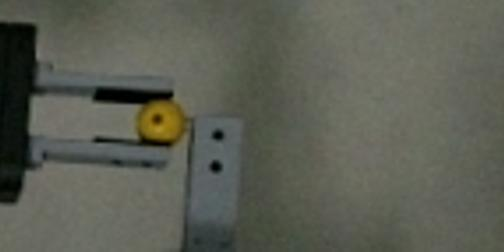

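Emit:
{"api": "move", "payload": {"target": [[0,0,0,0,0,0,-0.192157,1,1,0.00025,0.005,0.0008,0,0,0,-1,0,-0.9]], "speed": 0.003, "stop_force": 75, "zero": false}}

Scene clock: 517.67 s.
left_arm: end_effector_position=(+0.1753, -0.5554, +0.1827) position_measured=153 object_status=3 end_effector_quat_wxyz=(-0.001, +0.001, +0.773, -0.635) | right_arm: end_effector_position=(+0.2575, +0.5203, +0.1773) position_measured=236 object_status=2 end_effector_quat_wxyz=(+0.706, +0.074, +0.703, +0.039)
Joint positions: left_arm=[-1.101 0.194 2.579 -2.603 1.052 -0.19] | right_arm=[1.567 0.525 2.204 -1.528 1.59 1.319]
Joint torques (N m): left_arm=[-26.52 -21.29 -45.16 1.97 3.17 0.08] | right_arm=[15.79 -69.5 -61.92 -27.61 -2.26 -0.2]
External joint torques (N m): left_arm=[26.55 -15.52 28.81 -3.8 -0.22 -0.08] | right_arm=[-15.77 3.33 48.63 26.47 5.04 0.12]
Flange force (N): left_arm=[-24.9 -9.7 -92.1] | right_arm=[-3.6 -92.1 -9.5]
Hand target: left_arm +0.1753, -0.5555, +0.1827; -0.001, +0.001, +0.773, -0.635 | right_arm +0.2575, +0.5203, +0.1773; +0.706, +0.074, +0.703, +0.039 (not the last commanded pose)
Off the commanded pose: left_arm 0.000 m, 0 deg | right_arm 0.002 m, 0 deg.
move: contact (right_arm)

Emit:
{"api": "move", "payload": {"target": [[0,0,0,0,0,0,-0.192157,1,1,-0.00017,-0.0033,-0.00053,0,0,0,-1,0,-0.9]], "speed": 0.006}}

Emit:
{"api": "move", "payload": {"target": [[0,0,0,0,0,0,-0.192157,1,1,-0.0004,-0.0083,-0.0013,0,0,0,-1,0,-0.9]], "speed": 0.003, "stop_force": 25, "zero": false}}

Scene clock: 518.90 s.
left_arm: end_effector_position=(+0.1753, -0.5556, +0.1828) position_measured=153 object_status=3 end_effector_quat_wxyz=(-0.001, +0.001, +0.773, -0.635) | right_arm: end_effector_position=(+0.2574, +0.5185, +0.1771) position_measured=236 object_status=2 end_effector_quat_wxyz=(+0.706, +0.074, +0.703, +0.039)
Joint positions: left_arm=[-1.102 0.194 2.579 -2.603 1.052 -0.19] | right_arm=[1.567 0.524 2.208 -1.528 1.59 1.321]
Joint torques (N m): left_arm=[-8.59 -30.06 -22 -0.83 2.88 0.09] | right_arm=[3.74 -63.74 -26.84 -8.03 1.88 -0.23]
External joint torques (N m): left_arm=[8.54 -6.68 5.71 -1 0.07 -0.09] | right_arm=[-4 -2 13.79 6.89 0.9 0.15]
Flange force (N): left_arm=[-11.2 -10.0 -27.7] | right_arm=[-6.5 -27.7 -1.9]
Hand target: left_arm +0.1753, -0.5555, +0.1827; -0.001, +0.001, +0.773, -0.635 | right_arm +0.2574, +0.5183, +0.1770; +0.706, +0.074, +0.703, +0.039
Off the commanded pose: left_arm 0.000 m, 0 deg | right_arm 0.000 m, 0 deg.
move: done

Scene clock: 521.23 s.
left_arm: end_effector_position=(+0.1753, -0.5555, +0.1827) position_measured=153 object_status=3 end_effector_quat_wxyz=(-0.001, +0.001, +0.773, -0.635) | right_arm: end_effector_position=(+0.2572, +0.5133, +0.1762) position_measured=236 object_status=2 end_effector_quat_wxyz=(+0.706, +0.074, +0.703, +0.039)
Joint positions: left_arm=[-1.101 0.194 2.579 -2.603 1.052 -0.19] | right_arm=[1.568 0.521 2.217 -1.527 1.59 1.328]
Joint torques (N m): left_arm=[-2.02 -33.57 -13.83 -2.08 2.82 0.11] | right_arm=[0.17 -60.8 -13.9 -0.85 3.4 -0.18]
External joint torques (N m): left_arm=[2.02 -2.96 -2.39 0.25 0.12 -0.11] | right_arm=[-0.16 -4.77 0.98 -0.27 -0.6 0.1]
Flange force (N): left_arm=[-7.1 -8.9 -4.4] | right_arm=[-9.3 -4.3 1.9]
Hand target: left_arm +0.1753, -0.5555, +0.1827; -0.001, +0.001, +0.773, -0.635 | right_arm +0.2572, +0.5133, +0.1762; +0.706, +0.074, +0.703, +0.039
Off the commanded pose: left_arm 0.000 m, 0 deg | right_arm 0.000 m, 0 deg.
move: done

Emit:
{"api": "move", "payload": {"target": [[0,0,0,0,0,0,-0.192157,1,1,0.0001,0.0025,0.0004,0,0,0,-1,0,-0.9]], "speed": 0.005}}

Emit:
{"api": "move", "payload": {"target": [[0,0,0,0,0,0,-0.192157,1,1,0.00004,0.00083,0.00013,0,0,0,-1,0,-0.9]], "speed": 0.005}}

Emit:
{"api": "move", "payload": {"target": [[0,0,0,0,0,0,-0.192157,1,1,0.00004,0.00083,0.00013,0,0,0,-1,0,-0.9]], "speed": 0.005}}

Emit:
{"api": "move", "payload": {"target": [[0,0,0,0,0,0,-0.192157,1,1,0.00004,0.00083,0.00013,0,0,0,-1,0,-0.9]], "speed": 0.005}}

Emit:
{"api": "move", "payload": {"target": [[0,0,0,0,0,0,-0.192157,1,1,0.00004,0.00083,0.00013,0,0,0,-1,0,-0.9]], "speed": 0.005}}

Emit:
{"api": "move", "payload": {"target": [[0,0,0,0,0,0,-0.192157,1,1,0.00004,0.00083,0.00013,0,0,0,-1,0,-0.9]], "speed": 0.005}}

Emit:
{"api": "move", "payload": {"target": [[0,0,0,0,0,0,-0.192157,1,1,0.00004,0.00083,0.00013,0,0,0,-1,0,-0.9]], "speed": 0.005}}

Emit:
{"api": "move", "payload": {"target": [[0,0,0,0,0,0,-0.192157,1,1,0.00004,0.00083,0.00013,0,0,0,-1,0,-0.9]], "speed": 0.005, "cameras": ["cam_left_wrist","cam_right_wrist","cam_head_right","cam_head_left"]}}

Scene clock: 525.47 s.
left_arm: end_effector_position=(+0.1753, -0.5555, +0.1827) position_measured=153 object_status=3 end_effector_quat_wxyz=(-0.001, +0.001, +0.773, -0.635) | right_arm: end_effector_position=(+0.2572, +0.5148, +0.1765) position_measured=236 object_status=2 end_effector_quat_wxyz=(+0.706, +0.074, +0.703, +0.039)
Joint positions: left_arm=[-1.101 0.194 2.579 -2.603 1.052 -0.19] | right_arm=[1.568 0.522 2.215 -1.527 1.59 1.326]
Joint torques (N m): left_arm=[-1.64 -33.74 -14.32 -2.16 3.04 0.11] | right_arm=[0.18 -60.88 -13.66 -0.77 3.14 -0.24]
External joint torques (N m): left_arm=[1.55 -2.78 -1.84 0.35 -0.1 -0.11] | right_arm=[-0.15 -5.31 0.61 -0.36 -0.33 0.17]
Flange force (N): left_arm=[-5.6 -8.9 -4.3] | right_arm=[-10.2 -3.9 1.8]
Hand target: left_arm +0.1753, -0.5555, +0.1827; -0.001, +0.001, +0.773, -0.635 | right_arm +0.2572, +0.5148, +0.1765; +0.706, +0.074, +0.703, +0.039
Off the commanded pose: left_arm 0.000 m, 0 deg | right_arm 0.000 m, 0 deg.
move: done

Scene clock: 526.17 s.
left_arm: end_effector_position=(+0.1753, -0.5555, +0.1827) position_measured=153 object_status=3 end_effector_quat_wxyz=(-0.001, +0.001, +0.773, -0.635) | right_arm: end_effector_position=(+0.2572, +0.5153, +0.1766) position_measured=236 object_status=2 end_effector_quat_wxyz=(+0.706, +0.074, +0.703, +0.039)
Joint positions: left_arm=[-1.101 0.194 2.579 -2.603 1.052 -0.19] | right_arm=[1.568 0.522 2.214 -1.527 1.59 1.326]
Joint torques (N m): left_arm=[-1.65 -33.9 -14.26 -2.12 3.08 0.12] | right_arm=[-0.13 -60.84 -14.07 -0.91 3.24 -0.21]
External joint torques (N m): left_arm=[1.62 -2.55 -2.04 0.29 -0.14 -0.12] | right_arm=[0.12 -5.22 1.16 -0.22 -0.44 0.13]
Flange force (N): left_arm=[-5.9 -8.5 -3.7] | right_arm=[-10.2 -4.9 1.2]
Hand target: left_arm +0.1753, -0.5555, +0.1827; -0.001, +0.001, +0.773, -0.635 | right_arm +0.2572, +0.5153, +0.1766; +0.706, +0.074, +0.703, +0.039
Off the commanded pose: left_arm 0.000 m, 0 deg | right_arm 0.000 m, 0 deg.
move: done

Scene clock: 526.87 s.
left_arm: end_effector_position=(+0.1753, -0.5555, +0.1827) position_measured=153 object_status=3 end_effector_quat_wxyz=(-0.001, +0.001, +0.773, -0.635) | right_arm: end_effector_position=(+0.2573, +0.5158, +0.1766) position_measured=236 object_status=2 end_effector_quat_wxyz=(+0.706, +0.074, +0.703, +0.039)
Joint positions: left_arm=[-1.101 0.194 2.579 -2.603 1.052 -0.19] | right_arm=[1.568 0.522 2.213 -1.527 1.59 1.325]
Joint torques (N m): left_arm=[-2.03 -33.89 -14.16 -1.99 2.86 0.1] | right_arm=[-0.22 -61.2 -14.42 -1.11 3.35 -0.23]
External joint torques (N m): left_arm=[1.9 -2.64 -2.1 0.17 0.08 -0.1] | right_arm=[0.14 -4.22 1.43 -0.01 -0.56 0.16]
Flange force (N): left_arm=[-6.4 -7.9 -4.0] | right_arm=[-8.2 -5.0 0.9]
Hand target: left_arm +0.1753, -0.5555, +0.1827; -0.001, +0.001, +0.773, -0.635 | right_arm +0.2573, +0.5158, +0.1766; +0.706, +0.074, +0.703, +0.039
Off the commanded pose: left_arm 0.000 m, 0 deg | right_arm 0.000 m, 0 deg.
move: done

Scene clock: 527.57 s.
left_arm: end_effector_position=(+0.1753, -0.5555, +0.1827) position_measured=153 object_status=3 end_effector_quat_wxyz=(-0.001, +0.001, +0.773, -0.635) | right_arm: end_effector_position=(+0.2573, +0.5163, +0.1767) position_measured=236 object_status=2 end_effector_quat_wxyz=(+0.706, +0.074, +0.703, +0.039)
Joint positions: left_arm=[-1.101 0.194 2.579 -2.603 1.052 -0.19] | right_arm=[1.568 0.523 2.212 -1.527 1.59 1.324]
Joint torques (N m): left_arm=[-2.23 -33.16 -14.07 -1.76 2.66 0.1] | right_arm=[0.43 -62.11 -15.11 -1.53 3.53 -0.19]
External joint torques (N m): left_arm=[2.22 -3.61 -2.2 -0.07 0.29 -0.1] | right_arm=[-0.46 -3.21 2.01 0.4 -0.75 0.12]
Flange force (N): left_arm=[-6.1 -9.7 -5.4] | right_arm=[-6.4 -5.6 1.5]
Hand target: left_arm +0.1753, -0.5555, +0.1827; -0.001, +0.001, +0.773, -0.635 | right_arm +0.2573, +0.5163, +0.1767; +0.706, +0.074, +0.703, +0.039
Off the commanded pose: left_arm 0.000 m, 0 deg | right_arm 0.000 m, 0 deg.
move: done

Scene clock: 528.27 s.
left_arm: end_effector_position=(+0.1753, -0.5555, +0.1827) position_measured=153 object_status=3 end_effector_quat_wxyz=(-0.001, +0.001, +0.773, -0.635) | right_arm: end_effector_position=(+0.2573, +0.5168, +0.1768) position_measured=236 object_status=2 end_effector_quat_wxyz=(+0.706, +0.074, +0.703, +0.039)
Joint positions: left_arm=[-1.101 0.194 2.579 -2.603 1.052 -0.19] | right_arm=[1.568 0.523 2.211 -1.527 1.59 1.323]
Joint torques (N m): left_arm=[-3.25 -32.52 -14.35 -1.57 2.6 0.08] | right_arm=[0.13 -62.2 -16 -1.97 3.57 -0.16]
External joint torques (N m): left_arm=[3.22 -4.14 -1.82 -0.24 0.34 -0.08] | right_arm=[-0.06 -3.56 2.95 0.85 -0.78 0.08]
Flange force (N): left_arm=[-7.6 -10.2 -7.8] | right_arm=[-7.4 -7.5 0.2]
Hand target: left_arm +0.1753, -0.5555, +0.1827; -0.001, +0.001, +0.773, -0.635 | right_arm +0.2573, +0.5168, +0.1768; +0.706, +0.074, +0.703, +0.039
Off the commanded pose: left_arm 0.000 m, 0 deg | right_arm 0.000 m, 0 deg.
move: done

Scene clock: 528.97 s.
left_arm: end_effector_position=(+0.1753, -0.5555, +0.1827) position_measured=153 object_status=3 end_effector_quat_wxyz=(-0.001, +0.001, +0.773, -0.635) | right_arm: end_effector_position=(+0.2573, +0.5173, +0.1769) position_measured=236 object_status=2 end_effector_quat_wxyz=(+0.706, +0.074, +0.703, +0.039)
Joint positions: left_arm=[-1.101 0.194 2.579 -2.603 1.052 -0.19] | right_arm=[1.568 0.523 2.21 -1.528 1.59 1.323]
Joint torques (N m): left_arm=[-4.26 -32.23 -15.32 -1.38 2.75 0.1] | right_arm=[0.16 -62.77 -17.7 -2.85 3.28 -0.18]
External joint torques (N m): left_arm=[4.15 -4.27 -0.85 -0.43 0.19 -0.1] | right_arm=[0.06 -3.02 4.61 1.73 -0.5 0.11]
Flange force (N): left_arm=[-8.6 -9.9 -10.2] | right_arm=[-6.6 -10.6 -1.4]
Hand target: left_arm +0.1753, -0.5555, +0.1827; -0.001, +0.001, +0.773, -0.635 | right_arm +0.2573, +0.5173, +0.1769; +0.706, +0.074, +0.703, +0.039
Off the commanded pose: left_arm 0.000 m, 0 deg | right_arm 0.000 m, 0 deg.
move: done

Scene clock: 529.67 s.
left_arm: end_effector_position=(+0.1753, -0.5555, +0.1827) position_measured=153 object_status=3 end_effector_quat_wxyz=(-0.001, +0.001, +0.773, -0.635) | right_arm: end_effector_position=(+0.2574, +0.5178, +0.1770) position_measured=236 object_status=2 end_effector_quat_wxyz=(+0.706, +0.074, +0.703, +0.039)
Joint positions: left_arm=[-1.101 0.194 2.579 -2.603 1.052 -0.19] | right_arm=[1.568 0.523 2.209 -1.528 1.59 1.322]
Joint torques (N m): left_arm=[-5.17 -32.58 -16.33 -1.27 2.81 0.08] | right_arm=[0.6 -62.43 -18.96 -3.65 3.03 -0.23]
External joint torques (N m): left_arm=[5.24 -4.23 0.1 -0.56 0.13 -0.08] | right_arm=[-0.65 -3.08 5.92 2.52 -0.25 0.16]
Flange force (N): left_arm=[-10.3 -8.8 -12.7] | right_arm=[-6.9 -13.2 -1.4]
Hand target: left_arm +0.1753, -0.5555, +0.1827; -0.001, +0.001, +0.773, -0.635 | right_arm +0.2574, +0.5178, +0.1770; +0.706, +0.074, +0.703, +0.039
Off the commanded pose: left_arm 0.000 m, 0 deg | right_arm 0.000 m, 0 deg.
move: done

Scene clock: 530.37 s.
left_arm: end_effector_position=(+0.1753, -0.5555, +0.1827) position_measured=153 object_status=3 end_effector_quat_wxyz=(-0.001, +0.001, +0.773, -0.635) | right_arm: end_effector_position=(+0.2574, +0.5183, +0.1770) position_measured=236 object_status=2 end_effector_quat_wxyz=(+0.706, +0.074, +0.703, +0.039)
Joint positions: left_arm=[-1.101 0.194 2.579 -2.603 1.052 -0.19] | right_arm=[1.567 0.524 2.208 -1.528 1.59 1.321]
Joint torques (N m): left_arm=[-7.74 -30.88 -19.68 -0.76 2.93 0.09] | right_arm=[2.2 -63.34 -23.52 -6.38 2.38 -0.15]
External joint torques (N m): left_arm=[7.79 -5.9 3.38 -1.08 0.01 -0.09] | right_arm=[-2.09 -2.47 10.29 5.25 0.4 0.07]
Flange force (N): left_arm=[-11.6 -10.0 -22.3] | right_arm=[-6.8 -21.2 -3.0]
Hand target: left_arm +0.1753, -0.5555, +0.1827; -0.001, +0.001, +0.773, -0.635 | right_arm +0.2574, +0.5183, +0.1770; +0.706, +0.074, +0.703, +0.039
Off the commanded pose: left_arm 0.000 m, 0 deg | right_arm 0.000 m, 0 deg.
move: done
camera_calibration:
cam_left_wrist: T_world_to_cam=[[-0.999927, 0.000654424, 0.0121001, 0.183437], [-0.0100671, 0.51093, -0.859563, 0.460418], [-0.0067448, -0.859622, -0.510886, -0.251125], [0, 0, 0, 1]] pos_world=[0.186365, -0.451234, 0.265243]
cam_right_wrist: T_world_to_cam=[[0.00075963, 0.142426, -0.989805, 0.111831], [-0.279303, 0.950444, 0.136548, -0.422254], [0.960203, 0.276352, 0.0405019, -0.269753], [0, 0, 0, 1]] pos_world=[0.140996, 0.459948, 0.179274]

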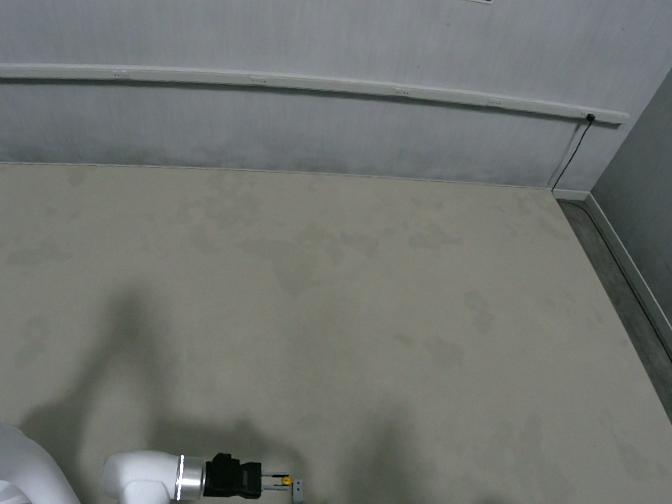

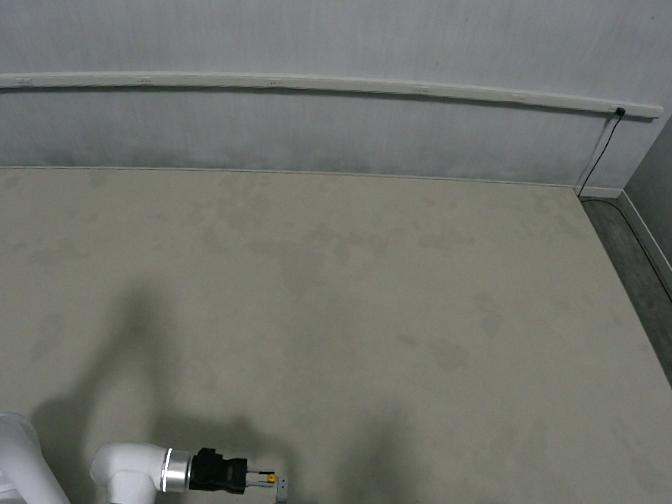

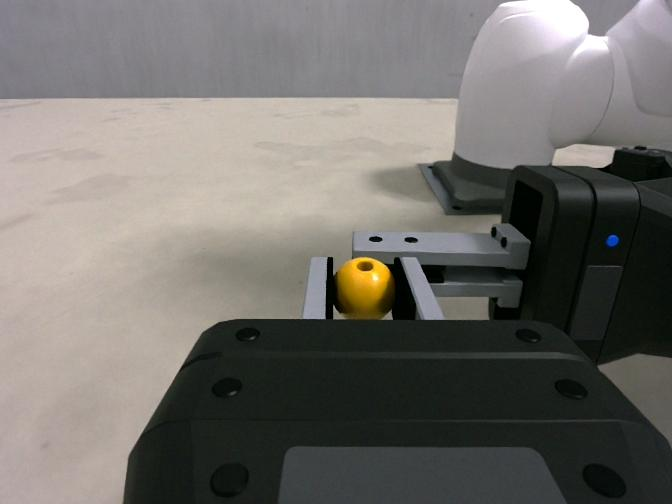

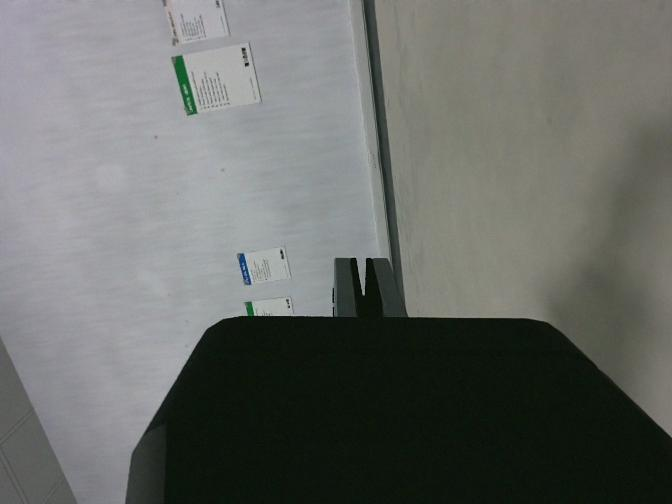

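Emit:
{"api": "zoom_image", "payload": {"camera": "cam_head_right", "region": [258, 468, 298, 498]}}

Emit:
{"api": "zoom_image", "payload": {"camera": "cam_head_left", "region": [272, 468, 312, 498]}}

Scaled by 12.600 from the camera's 672x504 image, which has a finer 960x720 frame.

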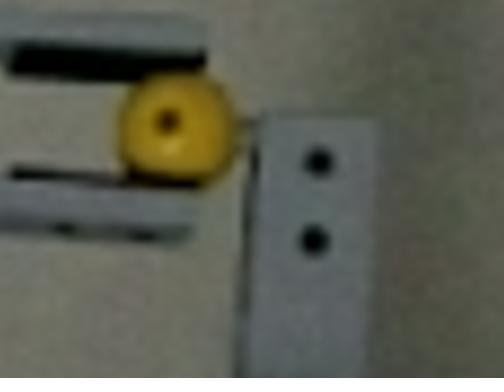

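Scaled by 12.600 from the camera's 672x504 image, which has a finer 960x720 frame.

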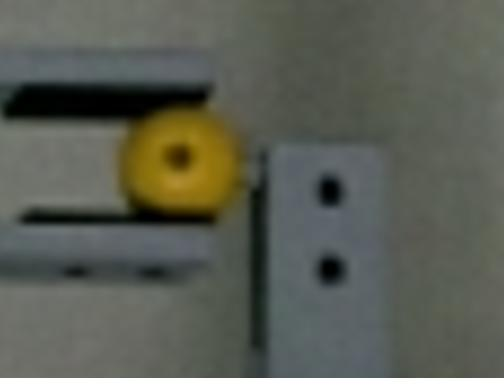

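Emit:
{"api": "move", "payload": {"target": [[0,0,0,0,0,0,-0.192157,1,1,0.00005,0.001,0.00016,0,0,0,-1,0,-0.9]], "speed": 0.005}}

Emit:
{"api": "move", "payload": {"target": [[0,0,0,0,0,0,-0.192157,1,1,0,0.00019,-0.00111,0.0159,0,0,-1,0,-0.9]], "speed": 0.02}}

Emit:
{"api": "move", "payload": {"target": [[0,0,0,0,0,0,-0.192157,1,1,0,-0.00038,0.00222,-0.0318,0,0,-1,0,-0.9]], "speed": 0.02}}

Emit:
{"api": "move", "payload": {"target": [[0,0,0,0,0,0,-0.192157,1,1,0,0.00019,-0.00111,0.0159,0,0,-1,0,-0.9]], "speed": 0.02}}

Emit:
{"api": "move", "payload": {"target": [[0,0,0,0,0,0,-0.192157,1,1,0.00111,-0.00131,0,0,0,0.0159,-1,0,-0.9]], "speed": 0.02}}

Emit:
{"api": "move", "payload": {"target": [[0,0,0,0,0,0,-0.192157,1,1,-0.00222,0.00262,0,0,0,-0.0318,-1,0,-0.9]], "speed": 0.02}}

Emit:
{"api": "move", "payload": {"target": [[0,0,0,0,0,0,-0.192157,1,1,0.00111,-0.00131,0,0,0,0.0159,-1,0,-0.9]], "speed": 0.02}}

Scene clock: 535.37 s.
left_arm: end_effector_position=(+0.1753, -0.5554, +0.1827) position_measured=153 object_status=3 end_effector_quat_wxyz=(-0.001, +0.001, +0.773, -0.635) | right_arm: end_effector_position=(+0.2574, +0.5189, +0.1771) position_measured=236 object_status=2 end_effector_quat_wxyz=(+0.706, +0.074, +0.703, +0.039)
Joint positions: left_arm=[-1.101 0.194 2.579 -2.603 1.052 -0.19] | right_arm=[1.567 0.524 2.207 -1.528 1.59 1.321]
Joint torques (N m): left_arm=[-13.59 -28.52 -26.59 0.24 2.94 0.07] | right_arm=[5.39 -64.89 -34.72 -12.45 1.07 -0.22]
External joint torques (N m): left_arm=[13.53 -8.15 10.47 -2.05 0 -0.07] | right_arm=[-5.27 -1.17 21.5 11.32 1.72 0.14]
Flange force (N): left_arm=[-16.3 -8.3 -41.5] | right_arm=[-6.5 -42.2 -6.1]
Hand target: left_arm +0.1753, -0.5555, +0.1827; -0.001, +0.001, +0.773, -0.635 | right_arm +0.2574, +0.5189, +0.1771; +0.706, +0.074, +0.703, +0.039
Off the commanded pose: left_arm 0.000 m, 0 deg | right_arm 0.000 m, 0 deg.
move: done

Scene clock: 536.90 s.
left_arm: end_effector_position=(+0.1753, -0.5555, +0.1827) position_measured=153 object_status=3 end_effector_quat_wxyz=(-0.001, +0.001, +0.773, -0.635) | right_arm: end_effector_position=(+0.2574, +0.5190, +0.1764) position_measured=236 object_status=2 end_effector_quat_wxyz=(+0.704, +0.092, +0.702, +0.056)
Joint positions: left_arm=[-1.101 0.194 2.579 -2.603 1.052 -0.19] | right_arm=[1.567 0.524 2.206 -1.527 1.588 1.37]
Joint torques (N m): left_arm=[-13.86 -27.28 -25.39 0.48 2.57 0.09] | right_arm=[4.61 -66.16 -34.62 -12.41 1.65 -0.2]
External joint torques (N m): left_arm=[13.84 -9.36 9.18 -2.3 0.37 -0.09] | right_arm=[-4.55 -0.08 21.44 11.27 1.14 0.13]
Flange force (N): left_arm=[-16.9 -11.1 -41.6] | right_arm=[-6.5 -41.3 -7.1]
Hand target: left_arm +0.1753, -0.5555, +0.1827; -0.001, +0.001, +0.773, -0.635 | right_arm +0.2574, +0.5190, +0.1765; +0.704, +0.092, +0.702, +0.056
Off the commanded pose: left_arm 0.000 m, 0 deg | right_arm 0.000 m, 0 deg.
move: done

Scene clock: 539.70 s.
left_arm: end_effector_position=(+0.1753, -0.5555, +0.1827) position_measured=153 object_status=3 end_effector_quat_wxyz=(-0.001, +0.001, +0.773, -0.635) | right_arm: end_effector_position=(+0.2574, +0.5188, +0.1778) position_measured=236 object_status=2 end_effector_quat_wxyz=(+0.708, +0.057, +0.704, +0.021)
Joint positions: left_arm=[-1.101 0.194 2.579 -2.603 1.052 -0.19] | right_arm=[1.567 0.524 2.207 -1.529 1.593 1.271]
Joint torques (N m): left_arm=[-13.71 -28.05 -27.81 0.08 3.11 0.13] | right_arm=[6.18 -64.89 -35.44 -12.92 0.86 -0.25]
External joint torques (N m): left_arm=[13.7 -8.76 11.54 -1.91 -0.16 -0.13] | right_arm=[-6.19 -0.8 22.28 11.78 1.92 0.18]
Flange force (N): left_arm=[-15.8 -9.8 -44.3] | right_arm=[-3.7 -43.8 -5.2]
Hand target: left_arm +0.1753, -0.5555, +0.1827; -0.001, +0.001, +0.773, -0.635 | right_arm +0.2574, +0.5188, +0.1778; +0.708, +0.057, +0.704, +0.021
Off the commanded pose: left_arm 0.000 m, 0 deg | right_arm 0.000 m, 0 deg.
move: done

Scene clock: 541.23 s.
left_arm: end_effector_position=(+0.1753, -0.5555, +0.1827) position_measured=153 object_status=3 end_effector_quat_wxyz=(-0.001, +0.001, +0.773, -0.635) | right_arm: end_effector_position=(+0.2574, +0.5189, +0.1771) position_measured=236 object_status=2 end_effector_quat_wxyz=(+0.706, +0.074, +0.703, +0.039)
Joint positions: left_arm=[-1.101 0.194 2.579 -2.603 1.052 -0.19] | right_arm=[1.567 0.524 2.207 -1.528 1.59 1.32]
Joint torques (N m): left_arm=[-14 -27.29 -26.15 0.46 2.63 0.07] | right_arm=[5.4 -65.91 -35.32 -12.63 1.5 -0.19]
External joint torques (N m): left_arm=[14.07 -9.31 9.91 -2.29 0.31 -0.07] | right_arm=[-5.7 -0.27 22.08 11.47 1.29 0.12]
Flange force (N): left_arm=[-16.9 -10.5 -42.8] | right_arm=[-4.9 -42.8 -5.2]
Hand target: left_arm +0.1753, -0.5555, +0.1827; -0.001, +0.001, +0.773, -0.635 | right_arm +0.2574, +0.5189, +0.1771; +0.706, +0.074, +0.703, +0.039
Off the commanded pose: left_arm 0.000 m, 0 deg | right_arm 0.000 m, 0 deg.
move: done

Scene clock: 542.77 s.
left_arm: end_effector_position=(+0.1753, -0.5555, +0.1827) position_measured=153 object_status=3 end_effector_quat_wxyz=(-0.001, +0.001, +0.773, -0.635) | right_arm: end_effector_position=(+0.2581, +0.5181, +0.1771) position_measured=236 object_status=2 end_effector_quat_wxyz=(+0.705, +0.057, +0.705, +0.056)
Joint positions: left_arm=[-1.101 0.194 2.579 -2.603 1.052 -0.19] | right_arm=[1.567 0.512 2.236 -1.574 1.57 1.337]
Joint torques (N m): left_arm=[-16.43 -27.84 -24.68 1.53 3.01 0.14] | right_arm=[2.83 -64.44 -34.24 -12.16 1.76 -0.2]
External joint torques (N m): left_arm=[16.44 -8.87 8.31 -3.37 -0.06 -0.14] | right_arm=[-2.69 0.12 21.5 10.99 1.05 0.12]
Flange force (N): left_arm=[-21.8 -10.5 -41.6] | right_arm=[-4.2 -40.7 -12.6]
Hand target: left_arm +0.1753, -0.5555, +0.1827; -0.001, +0.001, +0.773, -0.635 | right_arm +0.2581, +0.5181, +0.1771; +0.705, +0.057, +0.705, +0.056
Off the commanded pose: left_arm 0.000 m, 0 deg | right_arm 0.000 m, 0 deg.
move: done

Scene clock: 545.53 s.
left_arm: end_effector_position=(+0.1753, -0.5555, +0.1827) position_measured=153 object_status=3 end_effector_quat_wxyz=(-0.001, +0.001, +0.773, -0.635) | right_arm: end_effector_position=(+0.2568, +0.5197, +0.1771) position_measured=236 object_status=2 end_effector_quat_wxyz=(+0.707, +0.092, +0.701, +0.021)
Joint positions: left_arm=[-1.101 0.194 2.579 -2.603 1.052 -0.19] | right_arm=[1.567 0.536 2.177 -1.483 1.611 1.305]
Joint torques (N m): left_arm=[-9.82 -27.56 -29.09 -1.61 2.38 0.1] | right_arm=[9.59 -67.68 -36.23 -12.42 1.16 -0.12]
External joint torques (N m): left_arm=[9.78 -8.95 12.82 -0.22 0.56 -0.09] | right_arm=[-9.51 -0.37 22.52 11.32 1.62 0.04]
Flange force (N): left_arm=[-9.1 -9.3 -43.6] | right_arm=[-5.1 -43.6 4.3]
Hand target: left_arm +0.1753, -0.5555, +0.1827; -0.001, +0.001, +0.773, -0.635 | right_arm +0.2568, +0.5197, +0.1771; +0.707, +0.092, +0.701, +0.021
Off the commanded pose: left_arm 0.000 m, 0 deg | right_arm 0.000 m, 0 deg.
move: done

Scene clock: 547.03 s.
left_arm: end_effector_position=(+0.1753, -0.5555, +0.1827) position_measured=153 object_status=3 end_effector_quat_wxyz=(-0.001, +0.001, +0.773, -0.635) | right_arm: end_effector_position=(+0.2574, +0.5189, +0.1771) position_measured=236 object_status=2 end_effector_quat_wxyz=(+0.706, +0.074, +0.703, +0.039)
Joint positions: left_arm=[-1.101 0.194 2.579 -2.603 1.052 -0.19] | right_arm=[1.567 0.524 2.207 -1.528 1.59 1.32]
Joint torques (N m): left_arm=[-14.06 -27.58 -25.21 0.63 2.6 0.1] | right_arm=[4.69 -65.08 -34.98 -12.28 1.56 -0.14]
External joint torques (N m): left_arm=[14.05 -9.09 9.01 -2.45 0.34 -0.1] | right_arm=[-4.67 -1 21.72 11.14 1.23 0.06]
Flange force (N): left_arm=[-17.3 -10.5 -41.0] | right_arm=[-6.4 -42.5 -6.5]
Hand target: left_arm +0.1753, -0.5555, +0.1827; -0.001, +0.001, +0.773, -0.635 | right_arm +0.2574, +0.5189, +0.1771; +0.706, +0.074, +0.703, +0.039
Off the commanded pose: left_arm 0.000 m, 0 deg | right_arm 0.000 m, 0 deg.
move: done


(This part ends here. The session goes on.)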